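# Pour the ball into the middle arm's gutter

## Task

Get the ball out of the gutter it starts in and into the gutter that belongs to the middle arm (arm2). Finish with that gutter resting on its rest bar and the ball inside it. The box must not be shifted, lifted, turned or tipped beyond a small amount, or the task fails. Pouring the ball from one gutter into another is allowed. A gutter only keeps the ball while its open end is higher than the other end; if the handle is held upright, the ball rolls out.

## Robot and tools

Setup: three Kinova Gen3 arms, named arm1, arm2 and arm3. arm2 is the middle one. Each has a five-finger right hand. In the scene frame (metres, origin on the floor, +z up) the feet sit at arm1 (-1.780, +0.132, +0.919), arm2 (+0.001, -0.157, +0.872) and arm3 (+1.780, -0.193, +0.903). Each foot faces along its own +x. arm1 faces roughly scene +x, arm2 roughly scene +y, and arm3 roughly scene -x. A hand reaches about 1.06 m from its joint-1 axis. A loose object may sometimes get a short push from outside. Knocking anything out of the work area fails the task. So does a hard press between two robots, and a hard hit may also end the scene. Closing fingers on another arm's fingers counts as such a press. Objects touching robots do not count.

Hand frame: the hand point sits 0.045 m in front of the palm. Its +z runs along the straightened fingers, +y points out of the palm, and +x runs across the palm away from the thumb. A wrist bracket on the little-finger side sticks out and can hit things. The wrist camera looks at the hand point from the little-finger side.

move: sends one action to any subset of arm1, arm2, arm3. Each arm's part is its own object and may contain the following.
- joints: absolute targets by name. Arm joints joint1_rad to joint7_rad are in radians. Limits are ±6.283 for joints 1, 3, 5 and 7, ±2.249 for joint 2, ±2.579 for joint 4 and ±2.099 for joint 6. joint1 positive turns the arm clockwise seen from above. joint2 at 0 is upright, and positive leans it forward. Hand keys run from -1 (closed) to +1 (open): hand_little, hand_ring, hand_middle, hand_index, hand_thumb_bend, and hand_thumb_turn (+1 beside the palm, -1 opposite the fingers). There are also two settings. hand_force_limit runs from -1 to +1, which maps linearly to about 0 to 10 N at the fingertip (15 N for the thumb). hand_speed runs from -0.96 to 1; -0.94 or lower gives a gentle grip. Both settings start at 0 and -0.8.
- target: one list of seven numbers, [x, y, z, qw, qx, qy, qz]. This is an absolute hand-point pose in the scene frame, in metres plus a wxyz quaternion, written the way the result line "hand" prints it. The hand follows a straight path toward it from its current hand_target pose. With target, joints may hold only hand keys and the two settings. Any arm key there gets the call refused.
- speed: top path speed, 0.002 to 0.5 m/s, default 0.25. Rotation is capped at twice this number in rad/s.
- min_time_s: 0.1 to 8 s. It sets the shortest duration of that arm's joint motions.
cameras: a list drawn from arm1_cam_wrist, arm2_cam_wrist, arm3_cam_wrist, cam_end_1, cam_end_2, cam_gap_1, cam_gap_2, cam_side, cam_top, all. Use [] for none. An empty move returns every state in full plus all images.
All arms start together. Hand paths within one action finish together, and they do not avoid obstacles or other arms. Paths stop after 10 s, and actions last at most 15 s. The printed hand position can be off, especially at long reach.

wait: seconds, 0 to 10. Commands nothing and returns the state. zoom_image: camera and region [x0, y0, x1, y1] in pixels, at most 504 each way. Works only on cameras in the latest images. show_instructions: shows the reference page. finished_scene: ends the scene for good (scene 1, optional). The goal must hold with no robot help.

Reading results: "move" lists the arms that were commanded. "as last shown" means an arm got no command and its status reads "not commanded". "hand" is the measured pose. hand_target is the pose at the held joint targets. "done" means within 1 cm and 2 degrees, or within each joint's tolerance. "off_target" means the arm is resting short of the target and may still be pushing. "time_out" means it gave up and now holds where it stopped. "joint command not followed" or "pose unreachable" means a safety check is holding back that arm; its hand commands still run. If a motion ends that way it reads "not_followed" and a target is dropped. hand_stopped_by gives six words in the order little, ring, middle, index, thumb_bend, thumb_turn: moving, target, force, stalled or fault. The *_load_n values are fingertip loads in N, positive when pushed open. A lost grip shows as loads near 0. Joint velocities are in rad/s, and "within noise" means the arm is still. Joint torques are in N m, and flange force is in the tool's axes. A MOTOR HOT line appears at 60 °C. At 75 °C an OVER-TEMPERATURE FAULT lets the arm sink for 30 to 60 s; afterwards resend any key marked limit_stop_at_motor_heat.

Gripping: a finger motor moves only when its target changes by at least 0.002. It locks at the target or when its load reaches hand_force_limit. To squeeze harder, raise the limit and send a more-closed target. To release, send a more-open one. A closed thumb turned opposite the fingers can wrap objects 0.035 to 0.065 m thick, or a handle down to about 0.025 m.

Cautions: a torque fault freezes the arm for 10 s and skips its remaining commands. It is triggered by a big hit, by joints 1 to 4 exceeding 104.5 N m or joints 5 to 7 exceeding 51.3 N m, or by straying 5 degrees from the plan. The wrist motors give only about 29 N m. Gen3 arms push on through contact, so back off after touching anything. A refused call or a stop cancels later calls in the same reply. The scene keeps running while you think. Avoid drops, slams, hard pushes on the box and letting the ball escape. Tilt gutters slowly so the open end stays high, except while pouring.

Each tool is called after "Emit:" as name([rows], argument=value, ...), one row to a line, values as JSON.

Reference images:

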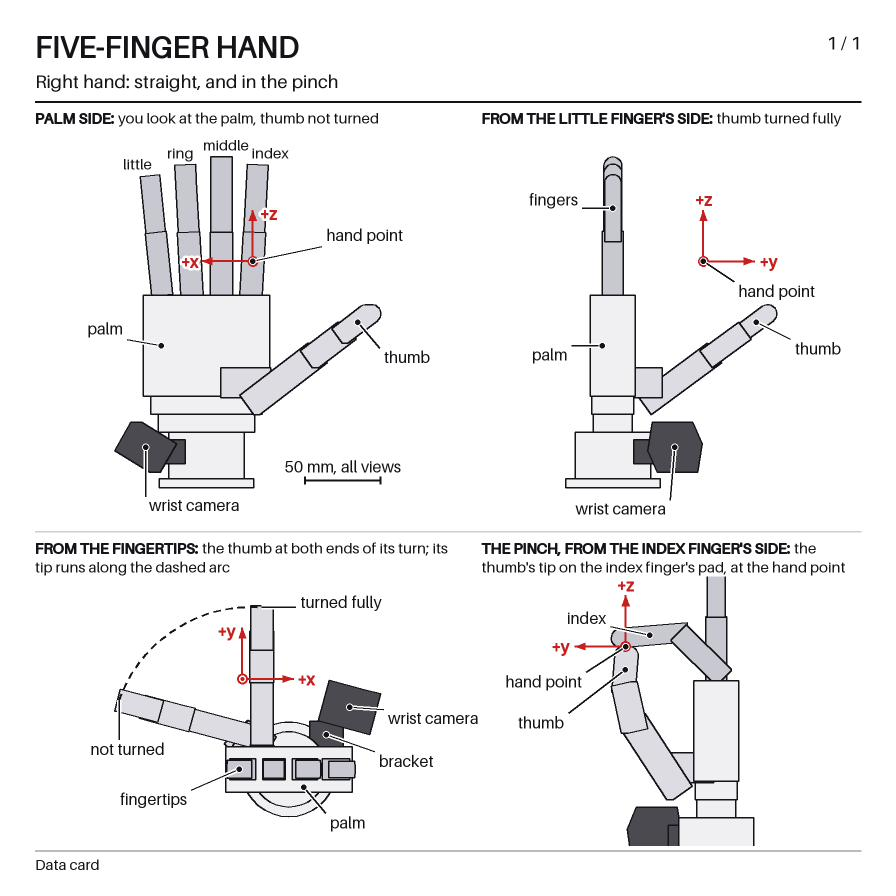

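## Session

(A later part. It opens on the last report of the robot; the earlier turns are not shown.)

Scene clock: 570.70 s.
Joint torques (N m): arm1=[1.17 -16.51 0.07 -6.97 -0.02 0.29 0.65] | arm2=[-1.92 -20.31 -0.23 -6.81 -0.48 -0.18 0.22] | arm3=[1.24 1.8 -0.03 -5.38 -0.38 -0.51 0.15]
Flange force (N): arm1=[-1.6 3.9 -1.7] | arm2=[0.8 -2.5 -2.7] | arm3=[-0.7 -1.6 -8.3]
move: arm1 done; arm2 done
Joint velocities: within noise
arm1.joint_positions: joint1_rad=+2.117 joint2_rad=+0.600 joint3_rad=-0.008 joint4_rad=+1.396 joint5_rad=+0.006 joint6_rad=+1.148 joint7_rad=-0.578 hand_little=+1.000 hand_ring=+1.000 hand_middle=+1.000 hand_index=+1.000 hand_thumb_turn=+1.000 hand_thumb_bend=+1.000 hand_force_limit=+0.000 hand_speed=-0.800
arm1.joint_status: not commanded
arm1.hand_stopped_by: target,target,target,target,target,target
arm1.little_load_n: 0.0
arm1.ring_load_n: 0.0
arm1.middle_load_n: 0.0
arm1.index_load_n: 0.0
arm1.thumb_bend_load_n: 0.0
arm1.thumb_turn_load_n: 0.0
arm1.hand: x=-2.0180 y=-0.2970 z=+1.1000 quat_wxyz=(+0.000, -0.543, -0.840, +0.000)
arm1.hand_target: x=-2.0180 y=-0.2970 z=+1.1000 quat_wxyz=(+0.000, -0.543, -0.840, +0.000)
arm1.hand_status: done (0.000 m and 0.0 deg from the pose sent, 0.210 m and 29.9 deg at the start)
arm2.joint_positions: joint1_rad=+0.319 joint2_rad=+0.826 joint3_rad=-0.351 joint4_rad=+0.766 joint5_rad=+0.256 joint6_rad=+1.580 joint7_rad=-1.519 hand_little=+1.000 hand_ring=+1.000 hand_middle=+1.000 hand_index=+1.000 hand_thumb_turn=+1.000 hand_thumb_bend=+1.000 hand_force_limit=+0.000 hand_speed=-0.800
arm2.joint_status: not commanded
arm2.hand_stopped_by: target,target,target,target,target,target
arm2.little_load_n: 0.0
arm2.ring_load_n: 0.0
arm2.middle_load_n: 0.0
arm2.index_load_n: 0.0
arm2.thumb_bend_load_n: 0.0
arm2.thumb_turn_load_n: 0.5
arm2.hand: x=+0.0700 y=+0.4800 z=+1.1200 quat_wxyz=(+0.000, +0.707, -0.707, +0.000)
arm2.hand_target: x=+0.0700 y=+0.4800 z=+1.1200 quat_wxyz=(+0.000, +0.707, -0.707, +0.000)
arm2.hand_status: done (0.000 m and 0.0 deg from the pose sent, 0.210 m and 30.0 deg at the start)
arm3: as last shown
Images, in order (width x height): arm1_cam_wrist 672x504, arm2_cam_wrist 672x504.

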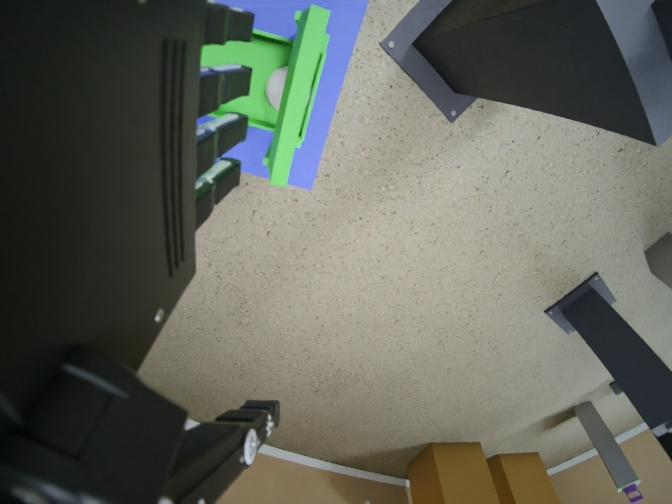

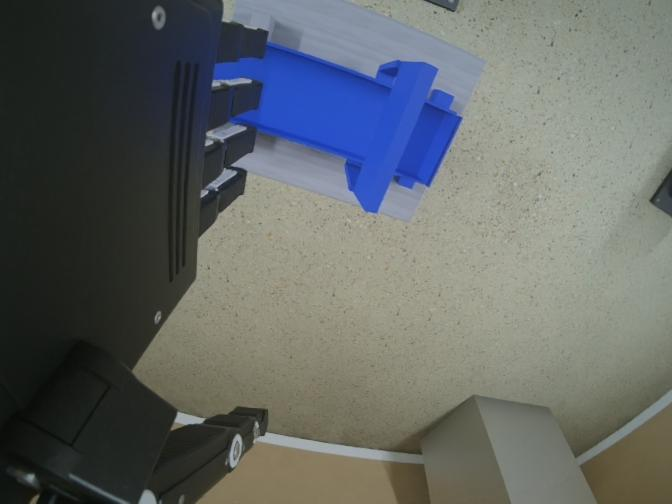

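Emit:
move(arm1={"target": [-1.9967, -0.2857, 1.0531, -0.0844, 0.565, 0.8117, -0.1212], "speed": 0.1}, arm2={"target": [-0.0363, 0.4843, 1.060, -0.1034, 0.6924, -0.7062, 0.1054], "speed": 0.1}, cameras=["arm1_cam_wrist", "arm2_cam_wrist"])

Emit:
zoom_image(camera="arm1_cam_wrist", region=[200, 40, 400, 280])

Emit:
zoom_image(camera="arm2_cam_wrist", region=[200, 40, 400, 280])

Scene clock: 1108.43 s.
Joint torques (N m): arm1=[1.18 -13.33 0.8 -6.32 0.39 -0.13 0.63] | arm2=[-1.92 -20.18 0.56 -6.65 0.23 0.04 0.23] | arm3=[1.19 1.79 -0.09 -5.39 -0.36 -0.52 0.16]
Flange force (N): arm1=[-1.1 4.7 -2.9] | arm2=[-0.8 -3.2 -1.9] | arm3=[-0.8 -1.7 -8.3]
move: arm1 done; arm2 done
Joint velocities: within noise
arm1.joint_positions: joint1_rad=+1.853 joint2_rad=+0.455 joint3_rad=+0.140 joint4_rad=+1.830 joint5_rad=+0.240 joint6_rad=+0.664 joint7_rad=-0.957 hand_little=+1.000 hand_ring=+1.000 hand_middle=+1.000 hand_index=+1.000 hand_thumb_turn=+1.000 hand_thumb_bend=+1.000 hand_force_limit=+0.000 hand_speed=-0.800
arm1.joint_status: not commanded
arm1.hand_stopped_by: target,target,target,target,target,target
arm1.little_load_n: 0.0
arm1.ring_load_n: 0.0
arm1.middle_load_n: 0.0
arm1.index_load_n: 0.0
arm1.thumb_bend_load_n: 0.0
arm1.thumb_turn_load_n: 0.0
arm1.hand: x=-1.9967 y=-0.2857 z=+1.0531 quat_wxyz=(+0.084, -0.565, -0.812, +0.121)
arm1.hand_target: x=-1.9967 y=-0.2857 z=+1.0531 quat_wxyz=(+0.084, -0.565, -0.812, +0.121)
arm1.hand_status: done (0.000 m and 0.0 deg from the pose sent, 0.053 m and 17.4 deg at the start)
arm2.joint_positions: joint1_rad=-0.038 joint2_rad=+0.824 joint3_rad=-0.237 joint4_rad=+0.940 joint5_rad=+0.462 joint6_rad=+1.481 joint7_rad=-1.886 hand_little=+1.000 hand_ring=+1.000 hand_middle=+1.000 hand_index=+1.000 hand_thumb_turn=+1.000 hand_thumb_bend=+1.000 hand_force_limit=+0.000 hand_speed=-0.800
arm2.joint_status: not commanded
arm2.hand_stopped_by: target,target,target,target,target,target
arm2.little_load_n: 0.0
arm2.ring_load_n: 0.0
arm2.middle_load_n: 0.0
arm2.index_load_n: 0.0
arm2.thumb_bend_load_n: 0.0
arm2.thumb_turn_load_n: 0.0
arm2.hand: x=-0.0363 y=+0.4843 z=+1.0600 quat_wxyz=(-0.103, +0.692, -0.706, +0.105)
arm2.hand_target: x=-0.0363 y=+0.4843 z=+1.0600 quat_wxyz=(-0.103, +0.692, -0.706, +0.105)
arm2.hand_status: done (0.000 m and 0.0 deg from the pose sent, 0.122 m and 17.0 deg at the start)
arm3: as last shown
arm3.ring_load_n: -0.5
Images, in order (width x height): arm1_cam_wrist 672x504, arm2_cam_wrist 672x504.

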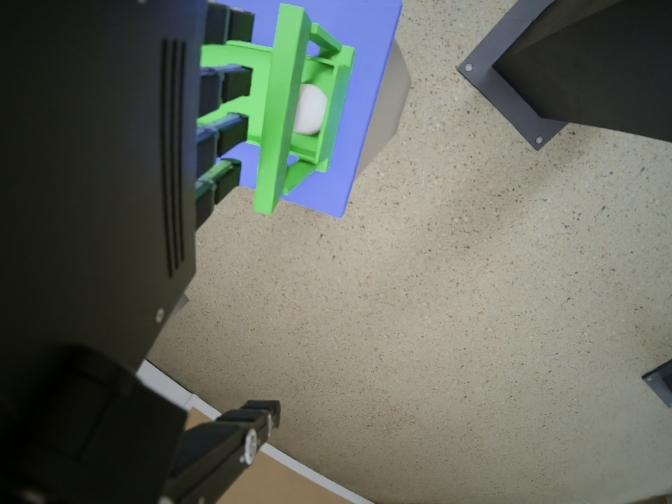

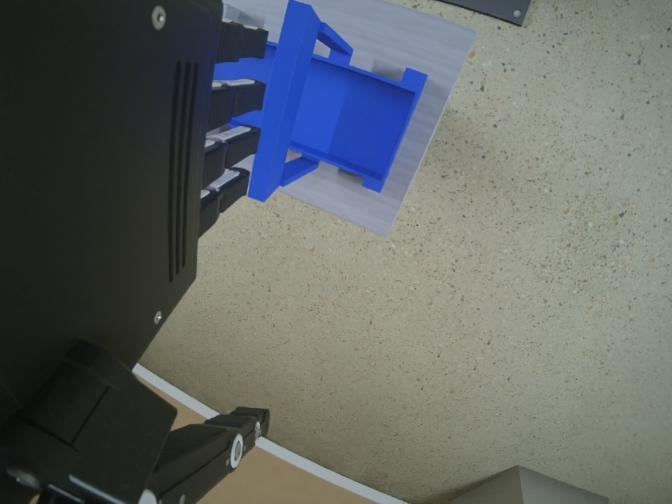

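Scaled by 2.100 from the camera's image (finer frame: 960x720).

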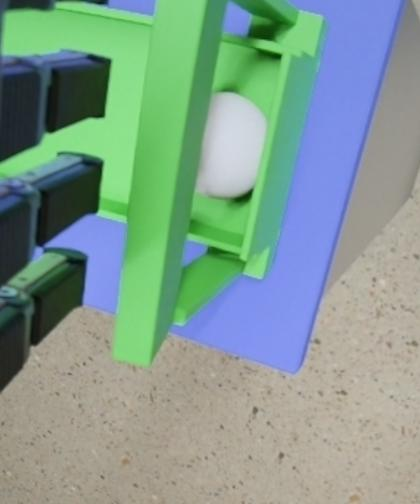

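Scaled by 2.100 from the camera's image (finer frame: 960x720).

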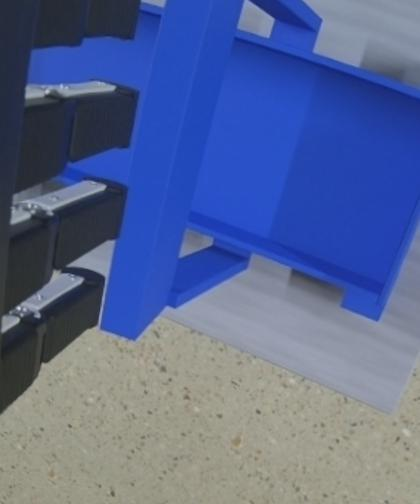

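Emit:
zoom_image(camera="arm1_cam_wrist", region=[260, 0, 370, 130])

Emit:
zoom_image(camera="arm1_cam_wrist", region=[240, 100, 350, 230])

Emit:
zoom_image(camera="arm2_cam_wrist", region=[280, 0, 440, 200])

Scaled by 3.877 from the camera's image (finer frame: 960x720).

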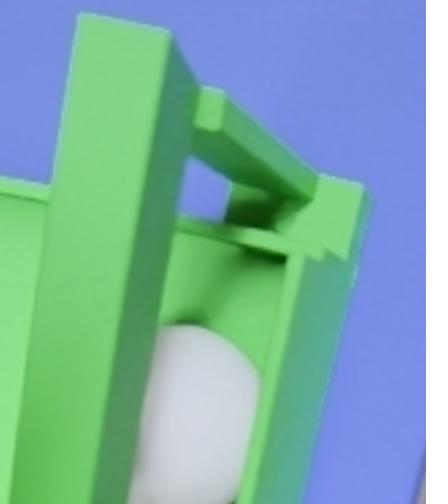

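Scaled by 3.877 from the camera's image (finer frame: 960x720).

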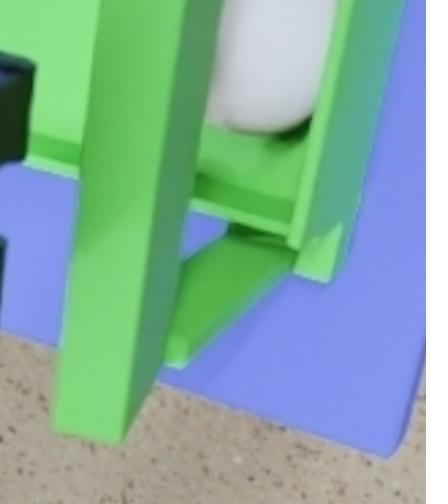

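Scaled by 2.520 from the camera's image (finer frame: 960x720).

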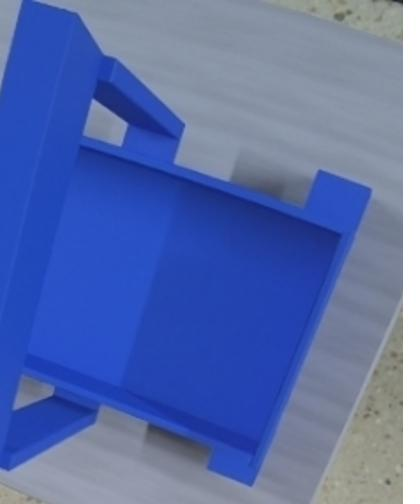

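Emit:
move(arm1={"target": [-2.025, -0.281, 1.10, 0.4137, -0.396, -0.5668, 0.5922], "speed": 0.2, "joints": {"hand_thumb_turn": -1.0, "hand_thumb_bend": 0.0}}, arm2={"target": [-0.01, 0.4675, 1.11, 0.5041, -0.4825, 0.4953, -0.5174], "speed": 0.2, "joints": {"hand_thumb_turn": -1.0, "hand_thumb_bend": 0.0}}, cameras=["arm1_cam_wrist", "arm2_cam_wrist", "cam_side", "cam_end_1", "cam_gap_1"])

Scene clock: 1517.57 s.
Joint torques (N m): arm1=[1.14 -10.55 6.2 2.39 -0.65 2.49 0.61] | arm2=[-1.92 -22.31 4.31 -4.82 1.64 0.95 0.18] | arm3=[1.22 1.8 -0.05 -5.33 -0.39 -0.51 0.2]
Flange force (N): arm1=[1.5 -3.7 -2.1] | arm2=[-4.0 -1.5 0.5] | arm3=[-0.7 -1.5 -8.5]
move: arm1 done; arm2 done
Joint velocities: within noise
arm1.joint_positions: joint1_rad=+0.648 joint2_rad=+1.269 joint3_rad=+0.900 joint4_rad=+2.429 joint5_rad=+1.724 joint6_rad=+0.764 joint7_rad=-3.514 hand_little=+1.000 hand_ring=+1.000 hand_middle=+1.000 hand_index=+1.000 hand_thumb_turn=-1.000 hand_thumb_bend=+0.000 hand_force_limit=+0.000 hand_speed=-0.800
arm1.joint_status: all done
arm1.hand_stopped_by: target,target,target,target,target,target
arm1.little_load_n: 0.0
arm1.ring_load_n: -0.5
arm1.middle_load_n: 0.0
arm1.index_load_n: 0.0
arm1.thumb_bend_load_n: 0.0
arm1.thumb_turn_load_n: 0.0
arm1.hand: x=-2.0250 y=-0.2810 z=+1.1000 quat_wxyz=(+0.414, -0.396, -0.567, +0.592)
arm1.hand_target: x=-2.0250 y=-0.2810 z=+1.1000 quat_wxyz=(+0.414, -0.396, -0.567, +0.592)
arm1.hand_status: done (0.000 m and 0.0 deg from the pose sent, 0.055 m and 75.5 deg at the start)
arm2.joint_positions: joint1_rad=-0.593 joint2_rad=+1.278 joint3_rad=+0.251 joint4_rad=+0.728 joint5_rad=+1.153 joint6_rad=+2.012 joint7_rad=-2.008 hand_little=+1.000 hand_ring=+1.000 hand_middle=+1.000 hand_index=+1.000 hand_thumb_turn=-1.000 hand_thumb_bend=+0.000 hand_force_limit=+0.000 hand_speed=-0.800
arm2.joint_status: all done
arm2.hand_stopped_by: target,target,target,target,target,target
arm2.little_load_n: 0.0
arm2.ring_load_n: 0.0
arm2.middle_load_n: 0.0
arm2.index_load_n: 0.0
arm2.thumb_bend_load_n: 0.0
arm2.thumb_turn_load_n: 0.0
arm2.hand: x=-0.0100 y=+0.4675 z=+1.1100 quat_wxyz=(-0.504, +0.483, -0.495, +0.517)
arm2.hand_target: x=-0.0100 y=+0.4675 z=+1.1100 quat_wxyz=(-0.504, +0.483, -0.495, +0.517)
arm2.hand_status: done (0.000 m and 0.0 deg from the pose sent, 0.059 m and 75.5 deg at the start)
arm3: as last shown
arm3.ring_load_n: 0.0
pictures: arm1_cam_wrist, arm2_cam_wrist, cam_end_1, cam_gap_1, cam_side
Images, in order (width x height): arm1_cam_wrist 672x504, arm2_cam_wrist 672x504, cam_end_1 896x504, cam_gap_1 896x504, cam_side 896x504.

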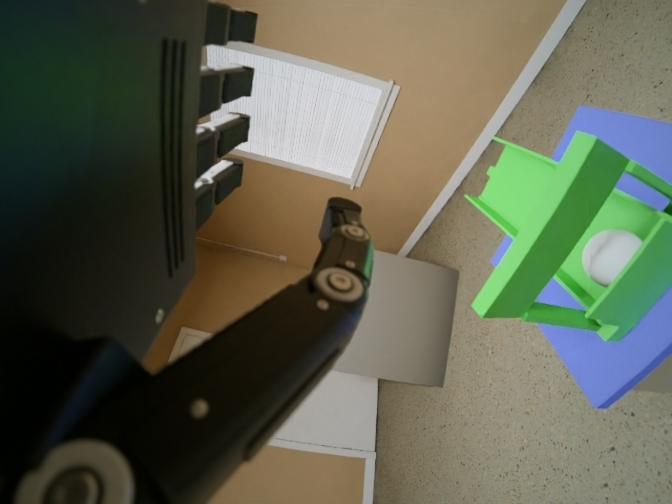

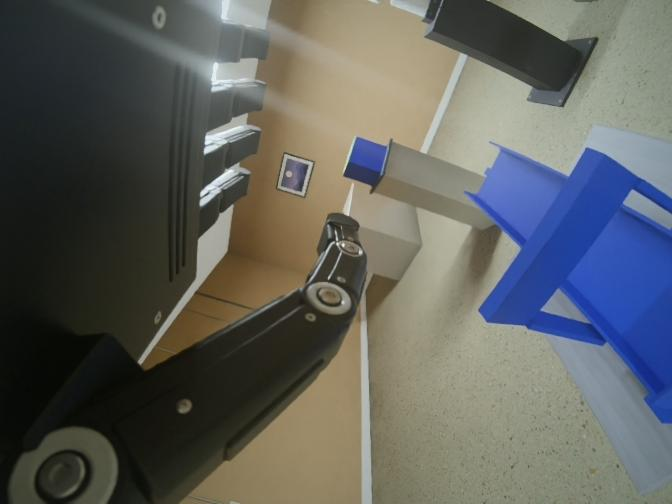

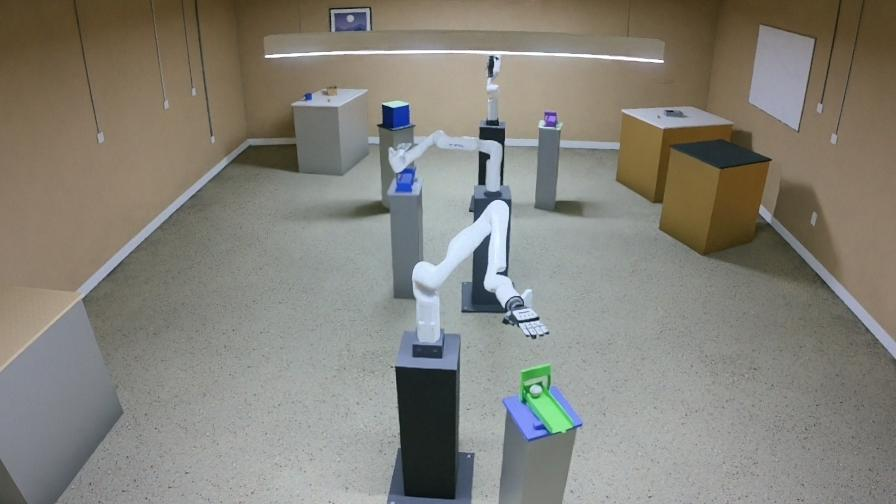

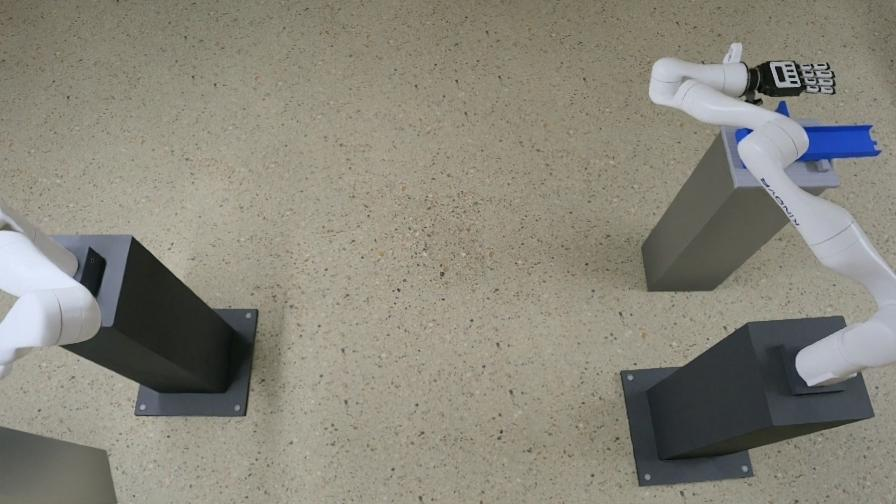

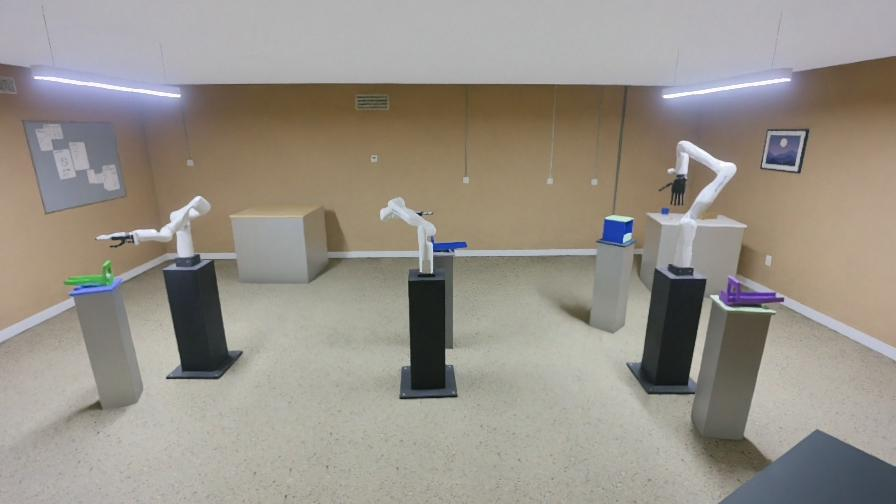

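Emit:
zoom_image(camera="arm1_cam_wrist", region=[440, 90, 672, 420])

Emit:
zoom_image(camera="arm2_cam_wrist", region=[440, 110, 672, 440])

Scaled by 1.527 from the camera's image (finer frame: 960x720).

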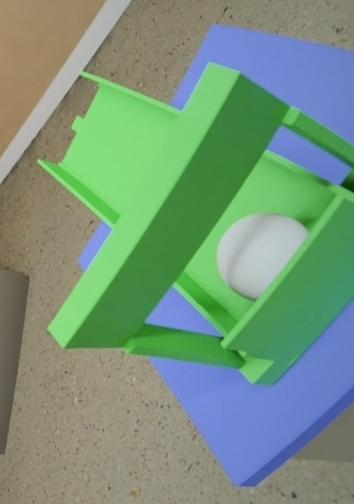

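Scaled by 1.527 from the camera's image (finer frame: 960x720).

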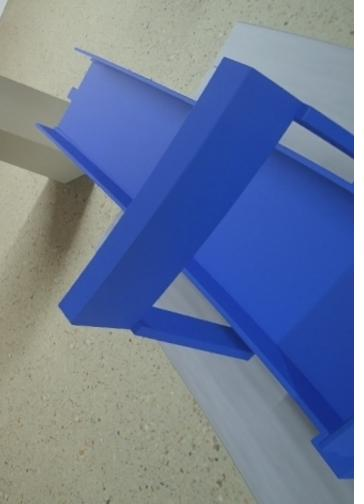

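Emit:
move(arm1={"target": [-2.0414, -0.2863, 1.0119, 0.3987, -0.3817, -0.5766, 0.6023], "speed": 0.1}, arm2={"target": [0.0066, 0.4677, 1.0159, 0.5086, -0.4868, 0.4911, -0.513], "speed": 0.1}, cameras=["arm1_cam_wrist", "arm2_cam_wrist", "cam_side", "cam_end_1", "cam_gap_1"])

Emit:
zoom_image(camera="arm1_cam_wrist", region=[280, 100, 672, 440])

Emit:
zoom_image(camera="arm2_cam_wrist", region=[280, 100, 672, 440])

Scene clock: 1671.00 s.
Joint torques (N m): arm1=[1.2 -11.09 6.39 4.63 -1.19 2.16 0.61] | arm2=[-1.88 -22.32 4.34 -4.21 1.5 1.32 0.2] | arm3=[1.21 1.8 -0.08 -5.36 -0.38 -0.51 0.17]
Flange force (N): arm1=[0.2 -3.8 -2.8] | arm2=[-3.9 -1.1 0.6] | arm3=[-0.8 -1.6 -8.4]
move: arm1 done; arm2 done
Joint velocities: within noise
arm1.joint_positions: joint1_rad=+0.752 joint2_rad=+1.523 joint3_rad=+0.731 joint4_rad=+2.365 joint5_rad=+1.770 joint6_rad=+0.839 joint7_rad=-3.808 hand_little=+1.000 hand_ring=+1.000 hand_middle=+1.000 hand_index=+1.000 hand_thumb_turn=-1.000 hand_thumb_bend=+0.000 hand_force_limit=+0.000 hand_speed=-0.800
arm1.joint_status: not commanded
arm1.hand_stopped_by: target,target,target,target,target,target
arm1.little_load_n: -0.5
arm1.ring_load_n: 0.0
arm1.middle_load_n: 0.0
arm1.index_load_n: 0.0
arm1.thumb_bend_load_n: 0.0
arm1.thumb_turn_load_n: 0.0
arm1.hand: x=-2.0414 y=-0.2863 z=+1.0119 quat_wxyz=(+0.399, -0.382, -0.577, +0.602)
arm1.hand_target: x=-2.0414 y=-0.2863 z=+1.0119 quat_wxyz=(+0.399, -0.382, -0.577, +0.602)
arm1.hand_status: done (0.000 m and 0.0 deg from the pose sent, 0.090 m and 2.9 deg at the start)
arm2.joint_positions: joint1_rad=-0.570 joint2_rad=+1.394 joint3_rad=+0.216 joint4_rad=+0.775 joint5_rad=+1.112 joint6_rad=+1.949 joint7_rad=-2.180 hand_little=+1.000 hand_ring=+1.000 hand_middle=+1.000 hand_index=+1.000 hand_thumb_turn=-1.000 hand_thumb_bend=+0.000 hand_force_limit=+0.000 hand_speed=-0.800
arm2.joint_status: not commanded
arm2.hand_stopped_by: target,target,target,target,target,target
arm2.little_load_n: 0.0
arm2.ring_load_n: 0.0
arm2.middle_load_n: 0.0
arm2.index_load_n: 0.0
arm2.thumb_bend_load_n: 0.0
arm2.thumb_turn_load_n: 0.0
arm2.hand: x=+0.0066 y=+0.4677 z=+1.0159 quat_wxyz=(-0.509, +0.487, -0.491, +0.513)
arm2.hand_target: x=+0.0066 y=+0.4677 z=+1.0159 quat_wxyz=(-0.509, +0.487, -0.491, +0.513)
arm2.hand_status: done (0.000 m and 0.0 deg from the pose sent, 0.096 m and 1.0 deg at the start)
arm3: as last shown
pictures: arm1_cam_wrist, arm2_cam_wrist, cam_end_1, cam_gap_1, cam_side
Images, in order (width x height): arm1_cam_wrist 672x504, arm2_cam_wrist 672x504, cam_end_1 896x504, cam_gap_1 896x504, cam_side 896x504.

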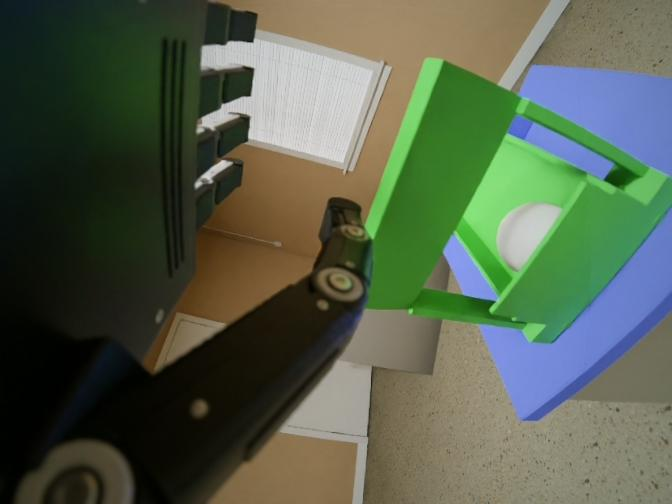

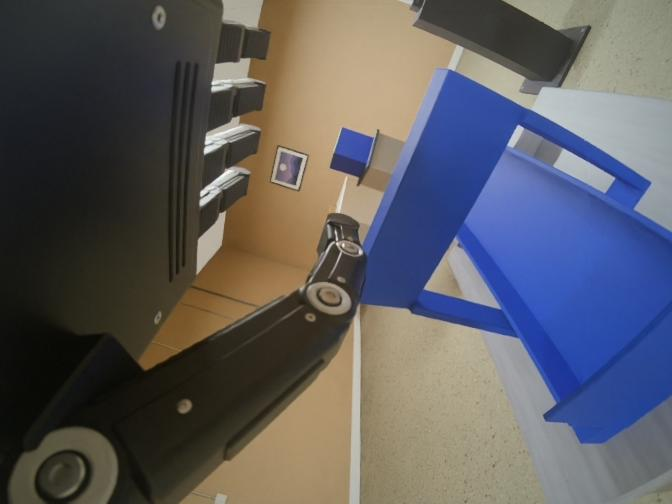

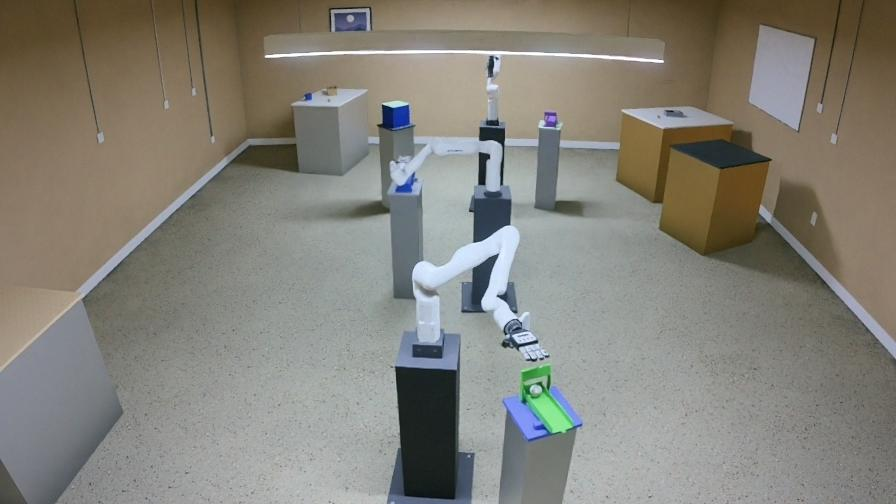

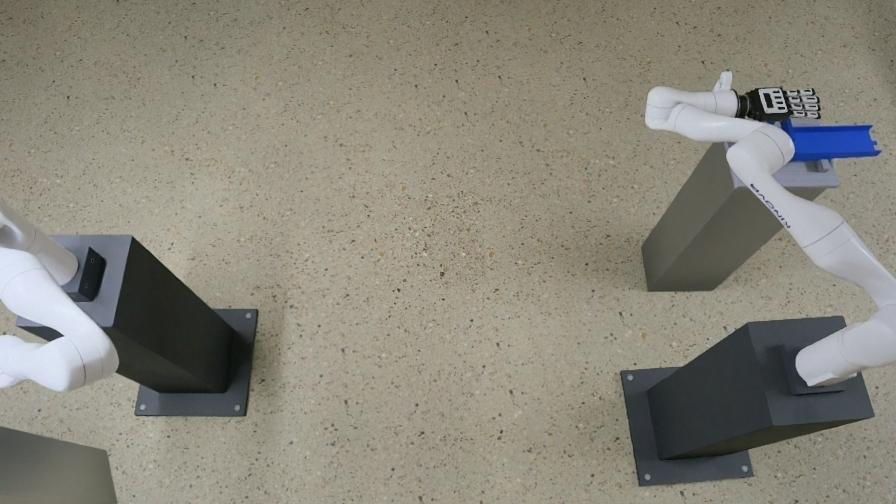

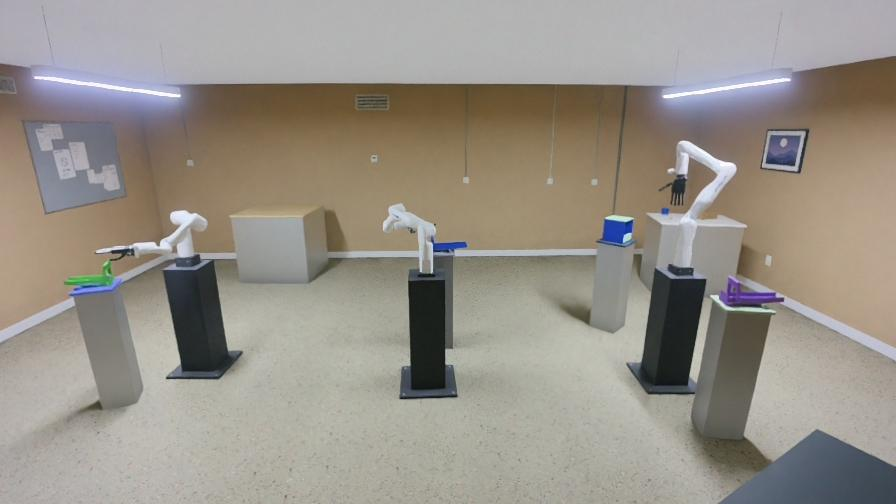

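Scaled by 1.286 from the camera's image (finer frame: 960x720).

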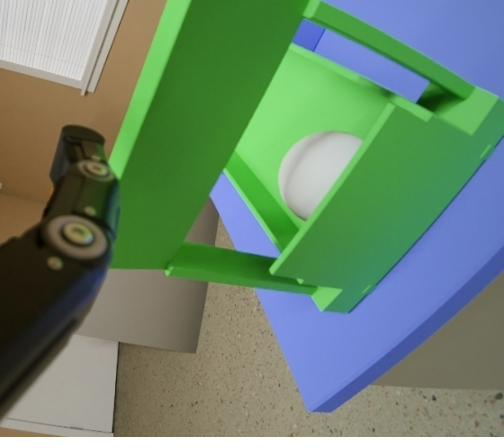

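Scaled by 1.286 from the camera's image (finer frame: 960x720).

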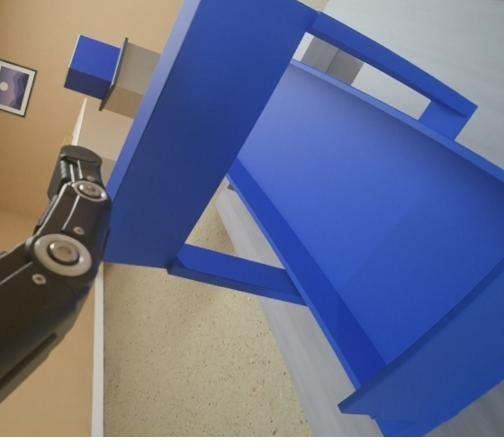

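Emit:
zoom_image(camera="arm1_cam_wrist", region=[320, 40, 560, 340])

Emit:
zoom_image(camera="arm2_cam_wrist", region=[320, 40, 560, 340])

Scaled by 1.680 from the camera's image (finer frame: 960x720).

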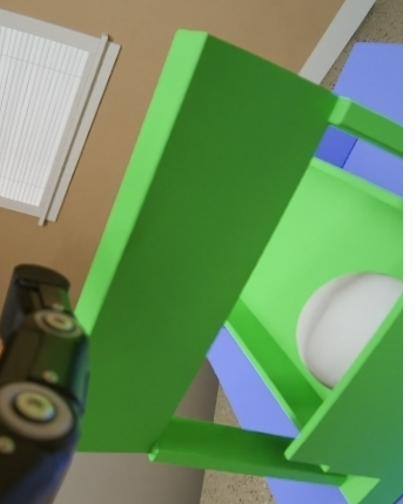

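Scaled by 1.680 from the camera's image (finer frame: 960x720).

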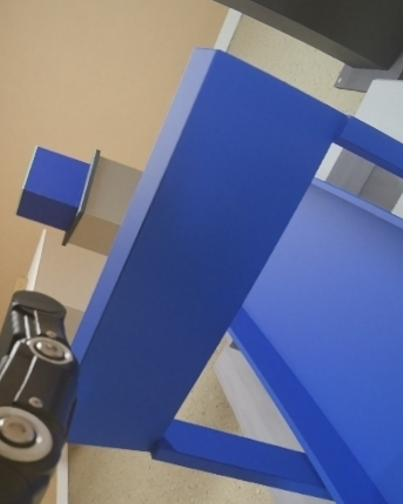

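Emit:
move(arm1={"target": [-2.0432, -0.2870, 0.9823, 0.3987, -0.3817, -0.5766, 0.6023], "speed": 0.06}, arm2={"target": [0.0086, 0.4677, 0.9863, 0.5086, -0.4868, 0.4911, -0.513], "speed": 0.06}, cameras=["arm1_cam_wrist", "arm2_cam_wrist"])

Emit:
zoom_image(camera="arm1_cam_wrist", region=[260, 40, 500, 340])

Emit:
zoom_image(camera="arm2_cam_wrist", region=[260, 40, 500, 340])

Scene clock: 1746.90 s.
Joint torques (N m): arm1=[1.2 -11.09 6.43 5.07 -1.2 2.15 0.61] | arm2=[-1.9 -22.36 4.32 -4.03 1.45 1.39 0.21] | arm3=[1.24 1.78 -0.1 -5.39 -0.4 -0.49 0.14]
Flange force (N): arm1=[0.3 -3.8 -2.8] | arm2=[-4.2 -1.0 0.4] | arm3=[-0.9 -1.8 -8.2]
move: arm1 done; arm2 done
Joint velocities: within noise
arm1.joint_positions: joint1_rad=+0.757 joint2_rad=+1.595 joint3_rad=+0.689 joint4_rad=+2.314 joint5_rad=+1.717 joint6_rad=+0.841 joint7_rad=-3.818 hand_little=+1.000 hand_ring=+1.000 hand_middle=+1.000 hand_index=+1.000 hand_thumb_turn=-1.000 hand_thumb_bend=+0.000 hand_force_limit=+0.000 hand_speed=-0.800
arm1.joint_status: not commanded
arm1.hand_stopped_by: target,target,target,target,target,target
arm1.little_load_n: 0.0
arm1.ring_load_n: 0.0
arm1.middle_load_n: 0.0
arm1.index_load_n: 0.0
arm1.thumb_bend_load_n: 0.0
arm1.thumb_turn_load_n: 0.0
arm1.hand: x=-2.0432 y=-0.2870 z=+0.9823 quat_wxyz=(+0.399, -0.382, -0.577, +0.602)
arm1.hand_target: x=-2.0432 y=-0.2870 z=+0.9823 quat_wxyz=(+0.399, -0.382, -0.577, +0.602)
arm1.hand_status: done (0.000 m and 0.0 deg from the pose sent, 0.030 m and 0.0 deg at the start)
arm2.joint_positions: joint1_rad=-0.564 joint2_rad=+1.449 joint3_rad=+0.209 joint4_rad=+0.746 joint5_rad=+1.102 joint6_rad=+1.944 joint7_rad=-2.208 hand_little=+1.000 hand_ring=+1.000 hand_middle=+1.000 hand_index=+1.000 hand_thumb_turn=-1.000 hand_thumb_bend=+0.000 hand_force_limit=+0.000 hand_speed=-0.800
arm2.joint_status: not commanded
arm2.hand_stopped_by: target,target,target,target,target,target
arm2.little_load_n: 0.0
arm2.ring_load_n: 0.0
arm2.middle_load_n: 0.0
arm2.index_load_n: 0.0
arm2.thumb_bend_load_n: 0.0
arm2.thumb_turn_load_n: 0.0
arm2.hand: x=+0.0086 y=+0.4677 z=+0.9863 quat_wxyz=(-0.509, +0.487, -0.491, +0.513)
arm2.hand_target: x=+0.0086 y=+0.4677 z=+0.9863 quat_wxyz=(-0.509, +0.487, -0.491, +0.513)
arm2.hand_status: done (0.000 m and 0.0 deg from the pose sent, 0.030 m and 0.0 deg at the start)
arm3.joint_positions: joint1_rad=+0.220 joint2_rad=-0.459 joint3_rad=-0.095 joint4_rad=+1.566 joint5_rad=-0.007 joint6_rad=+2.054 joint7_rad=-2.193 hand_little=+1.000 hand_ring=+1.000 hand_middle=+1.000 hand_index=+1.000 hand_thumb_turn=+1.000 hand_thumb_bend=+1.000 hand_force_limit=+0.000 hand_speed=-0.800
arm3.joint_status: not commanded
arm3.hand_stopped_by: target,target,target,target,target,target
arm3.little_load_n: 0.0
arm3.ring_load_n: 0.0
arm3.middle_load_n: 0.0
arm3.index_load_n: 0.0
arm3.thumb_bend_load_n: 0.0
arm3.thumb_turn_load_n: 0.0
arm3.hand: x=+1.6375 y=-0.1786 z=+1.3831 quat_wxyz=(-0.014, +0.920, -0.391, +0.002)
arm3.hand_target: x=+1.6375 y=-0.1786 z=+1.3831 quat_wxyz=(-0.014, +0.920, -0.391, +0.002)
arm3.hand_status: not commanded
Images, in order (width x height): arm1_cam_wrist 672x504, arm2_cam_wrist 672x504.

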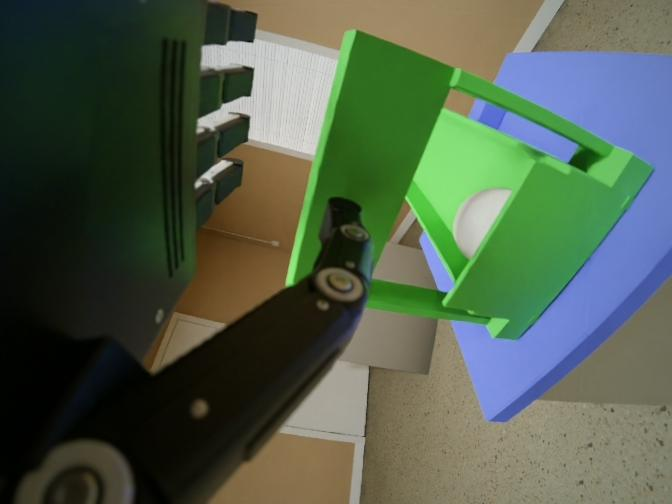

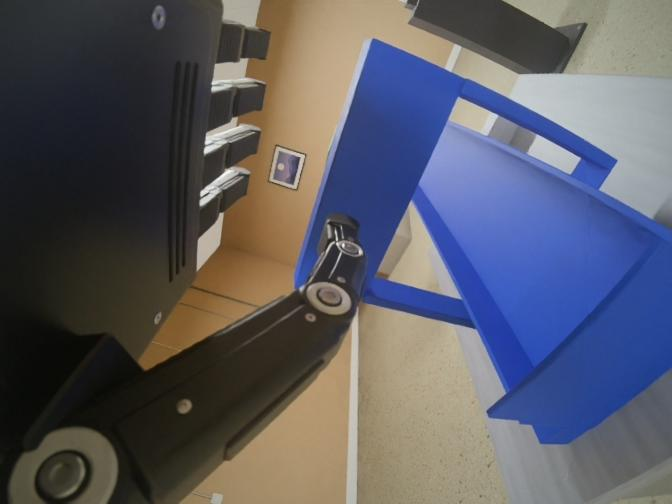

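Scaled by 1.680 from the camera's image (finer frame: 960x720).

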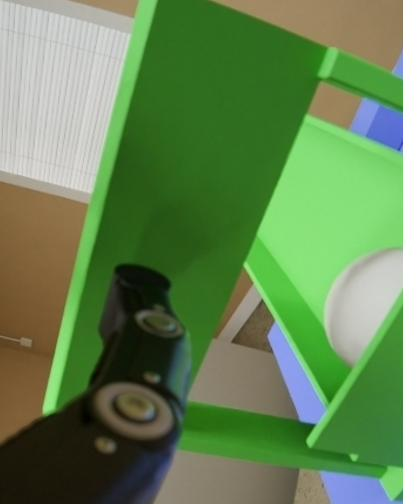

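Scaled by 1.680 from the camera's image (finer frame: 960x720).

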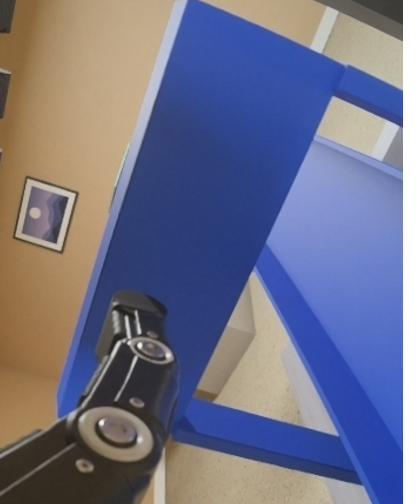

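Emit:
move(arm1={"target": [-2.0462, -0.2884, 0.9627, 0.3987, -0.3817, -0.5766, 0.6023], "speed": 0.05}, arm2={"target": [0.0100, 0.4677, 0.9638, 0.5086, -0.4868, 0.4911, -0.513], "speed": 0.05}, cameras=["arm1_cam_wrist", "arm2_cam_wrist"])

Emit:
zoom_image(camera="arm1_cam_wrist", region=[220, 0, 460, 340])

Emit:
zoom_image(camera="arm2_cam_wrist", region=[220, 0, 460, 340])

Scene clock: 1771.97 s.
Joint torques (N m): arm1=[1.22 -11.1 6.44 5.33 -1.2 2.14 0.58] | arm2=[-1.89 -22.4 4.28 -3.98 1.42 1.4 0.19] | arm3=[1.27 1.8 -0.03 -5.34 -0.4 -0.5 0.17]
Flange force (N): arm1=[0.1 -3.8 -2.8] | arm2=[-4.3 -0.9 0.3] | arm3=[-0.7 -1.6 -8.5]
move: arm1 done; arm2 done
Joint velocities: within noise
arm1.joint_positions: joint1_rad=+0.766 joint2_rad=+1.641 joint3_rad=+0.667 joint4_rad=+2.275 joint5_rad=+1.687 joint6_rad=+0.843 joint7_rad=-3.820 hand_little=+1.000 hand_ring=+1.000 hand_middle=+1.000 hand_index=+1.000 hand_thumb_turn=-1.000 hand_thumb_bend=+0.000 hand_force_limit=+0.000 hand_speed=-0.800
arm1.joint_status: not commanded
arm1.hand_stopped_by: target,target,target,target,target,target
arm1.little_load_n: 0.0
arm1.ring_load_n: 0.0
arm1.middle_load_n: 0.0
arm1.index_load_n: 0.0
arm1.thumb_bend_load_n: 0.5
arm1.thumb_turn_load_n: 0.0
arm1.hand: x=-2.0462 y=-0.2884 z=+0.9627 quat_wxyz=(+0.399, -0.382, -0.577, +0.602)
arm1.hand_target: x=-2.0462 y=-0.2884 z=+0.9627 quat_wxyz=(+0.399, -0.382, -0.577, +0.602)
arm1.hand_status: done (0.000 m and 0.0 deg from the pose sent, 0.020 m and 0.0 deg at the start)
arm2.joint_positions: joint1_rad=-0.559 joint2_rad=+1.493 joint3_rad=+0.205 joint4_rad=+0.716 joint5_rad=+1.096 joint6_rad=+1.942 joint7_rad=-2.225 hand_little=+1.000 hand_ring=+1.000 hand_middle=+1.000 hand_index=+1.000 hand_thumb_turn=-1.000 hand_thumb_bend=+0.000 hand_force_limit=+0.000 hand_speed=-0.800
arm2.joint_status: not commanded
arm2.hand_stopped_by: target,target,target,target,target,target
arm2.little_load_n: 0.0
arm2.ring_load_n: 0.0
arm2.middle_load_n: 0.0
arm2.index_load_n: 0.0
arm2.thumb_bend_load_n: 0.5
arm2.thumb_turn_load_n: 0.0
arm2.hand: x=+0.0100 y=+0.4677 z=+0.9638 quat_wxyz=(-0.509, +0.487, -0.491, +0.513)
arm2.hand_target: x=+0.0100 y=+0.4677 z=+0.9638 quat_wxyz=(-0.509, +0.487, -0.491, +0.513)
arm2.hand_status: done (0.000 m and 0.0 deg from the pose sent, 0.023 m and 0.0 deg at the start)
arm3: as last shown
Images, in order (width x height): arm1_cam_wrist 672x504, arm2_cam_wrist 672x504.

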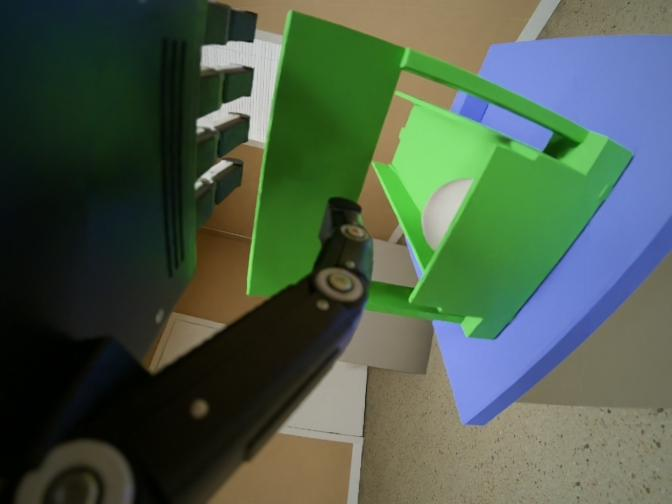

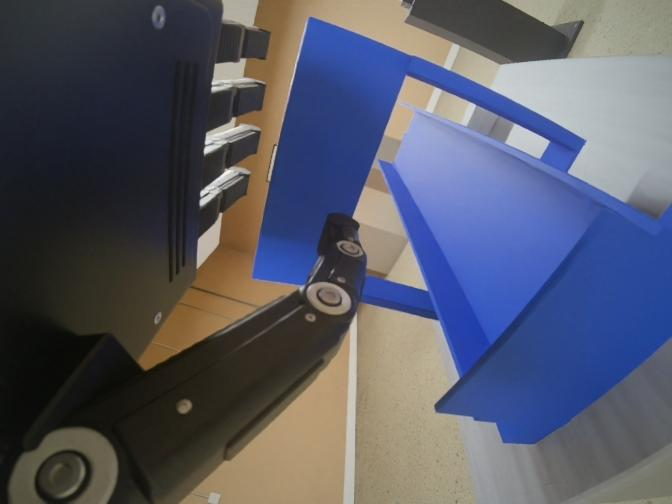

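Scaled by 1.482 from the camera's image (finer frame: 960x720).

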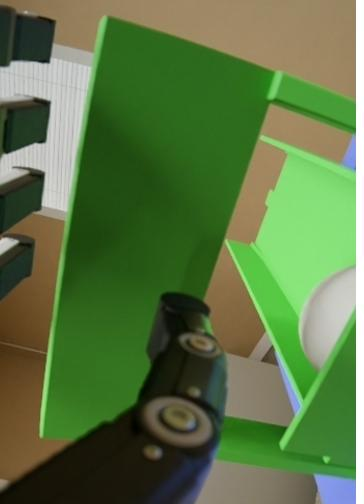

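Scaled by 1.482 from the camera's image (finer frame: 960x720).

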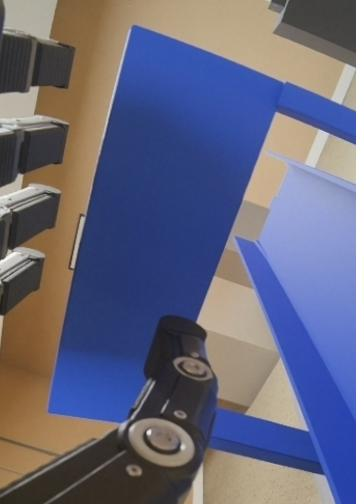

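Emit:
move(arm1={"target": [-2.0490, -0.2896, 0.9628, 0.3987, -0.3817, -0.5766, 0.6023], "speed": 0.03, "joints": {"hand_index": 0.4, "hand_middle": 0.4, "hand_ring": 0.4, "hand_force_limit": -0.6, "hand_speed": -0.85}}, arm2={"target": [0.0130, 0.4677, 0.9639, 0.5086, -0.4868, 0.4911, -0.513], "speed": 0.03, "joints": {"hand_index": 0.4, "hand_middle": 0.4, "hand_ring": 0.4, "hand_force_limit": -0.6, "hand_speed": -0.85}}, cameras=["arm1_cam_wrist", "arm2_cam_wrist"])

Emit:
zoom_image(camera="arm1_cam_wrist", region=[180, 0, 440, 340])

Emit:
zoom_image(camera="arm2_cam_wrist", region=[180, 0, 440, 340])

Scene clock: 1811.57 s.
Joint torques (N m): arm1=[1.17 -11.14 6.49 5.28 -1.21 2.12 0.6] | arm2=[-4.16 -19.14 1.16 -4.14 -0.52 -0.44 0.2] | arm3=[1.22 1.8 -0.06 -5.39 -0.41 -0.53 0.16]
Flange force (N): arm1=[0.3 -3.8 -2.7] | arm2=[-3.9 -8.3 4.3] | arm3=[-0.7 -1.7 -8.4]
move: arm1 done; arm2 off_target
Joint velocities: within noise
arm1.joint_positions: joint1_rad=+0.774 joint2_rad=+1.642 joint3_rad=+0.672 joint4_rad=+2.272 joint5_rad=+1.698 joint6_rad=+0.844 joint7_rad=-3.825 hand_little=+1.000 hand_ring=+0.400 hand_middle=+0.400 hand_index=+0.400 hand_thumb_turn=-1.000 hand_thumb_bend=+0.000 hand_force_limit=-0.600 hand_speed=-0.850
arm1.joint_status: all done
arm1.hand_stopped_by: target,target,target,target,target,target
arm1.little_load_n: 0.0
arm1.ring_load_n: 0.0
arm1.middle_load_n: 0.0
arm1.index_load_n: 0.0
arm1.thumb_bend_load_n: 0.0
arm1.thumb_turn_load_n: 0.0
arm1.hand: x=-2.0490 y=-0.2896 z=+0.9628 quat_wxyz=(+0.399, -0.382, -0.577, +0.602)
arm1.hand_target: x=-2.0490 y=-0.2896 z=+0.9628 quat_wxyz=(+0.399, -0.382, -0.577, +0.602)
arm1.hand_status: done (0.000 m and 0.0 deg from the pose sent, 0.003 m and 0.0 deg at the start)
arm2.joint_positions: joint1_rad=-0.556 joint2_rad=+1.489 joint3_rad=+0.205 joint4_rad=+0.727 joint5_rad=+1.096 joint6_rad=+1.936 joint7_rad=-2.230 hand_little=+1.000 hand_ring=+0.501 hand_middle=+0.515 hand_index=+0.529 hand_thumb_turn=-1.000 hand_thumb_bend=+0.000 hand_force_limit=-0.600 hand_speed=-0.850
arm2.joint_status: hand_ring off_target (ended at +0.501, target +0.400); hand_middle off_target (ended at +0.515, target +0.400); hand_index off_target (ended at +0.529, target +0.400); the others done
arm2.hand_stopped_by: target,force,force,force,target,target
arm2.little_load_n: 0.0
arm2.ring_load_n: 3.5
arm2.middle_load_n: 1.5
arm2.index_load_n: 1.0
arm2.thumb_bend_load_n: 0.0
arm2.thumb_turn_load_n: 0.0
arm2.hand: x=+0.0130 y=+0.4677 z=+0.9639 quat_wxyz=(-0.509, +0.487, -0.491, +0.513)
arm2.hand_target: x=+0.0130 y=+0.4677 z=+0.9639 quat_wxyz=(-0.509, +0.487, -0.491, +0.513)
arm2.hand_status: done (0.000 m and 0.0 deg from the pose sent, 0.003 m and 0.0 deg at the start)
arm3: as last shown
Images, in order (width x height): arm1_cam_wrist 672x504, arm2_cam_wrist 672x504.

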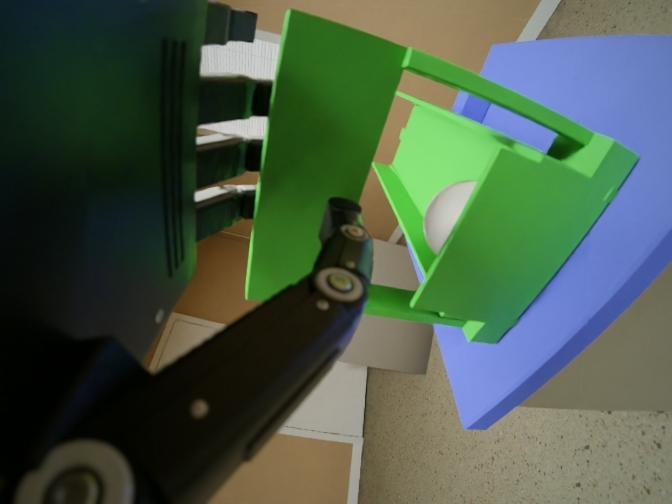

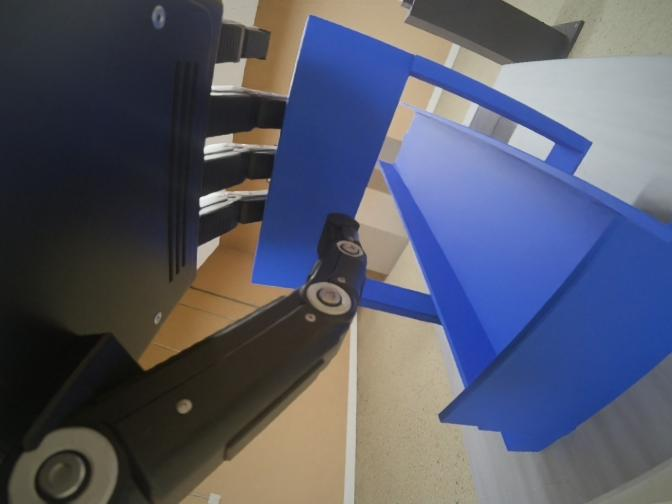

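Scaled by 1.482 from the camera's image (finer frame: 960x720).

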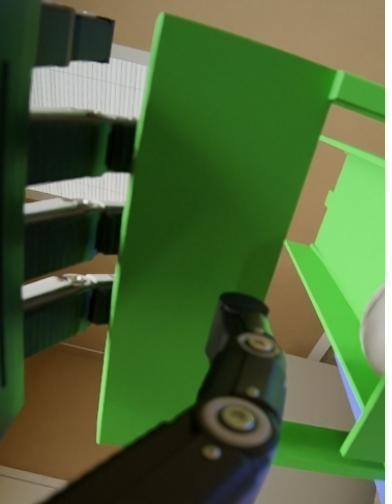

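Scaled by 1.482 from the camera's image (finer frame: 960x720).

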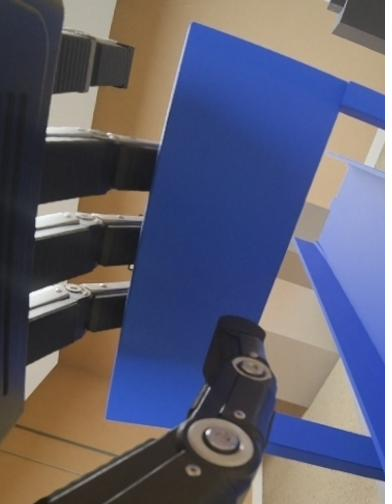

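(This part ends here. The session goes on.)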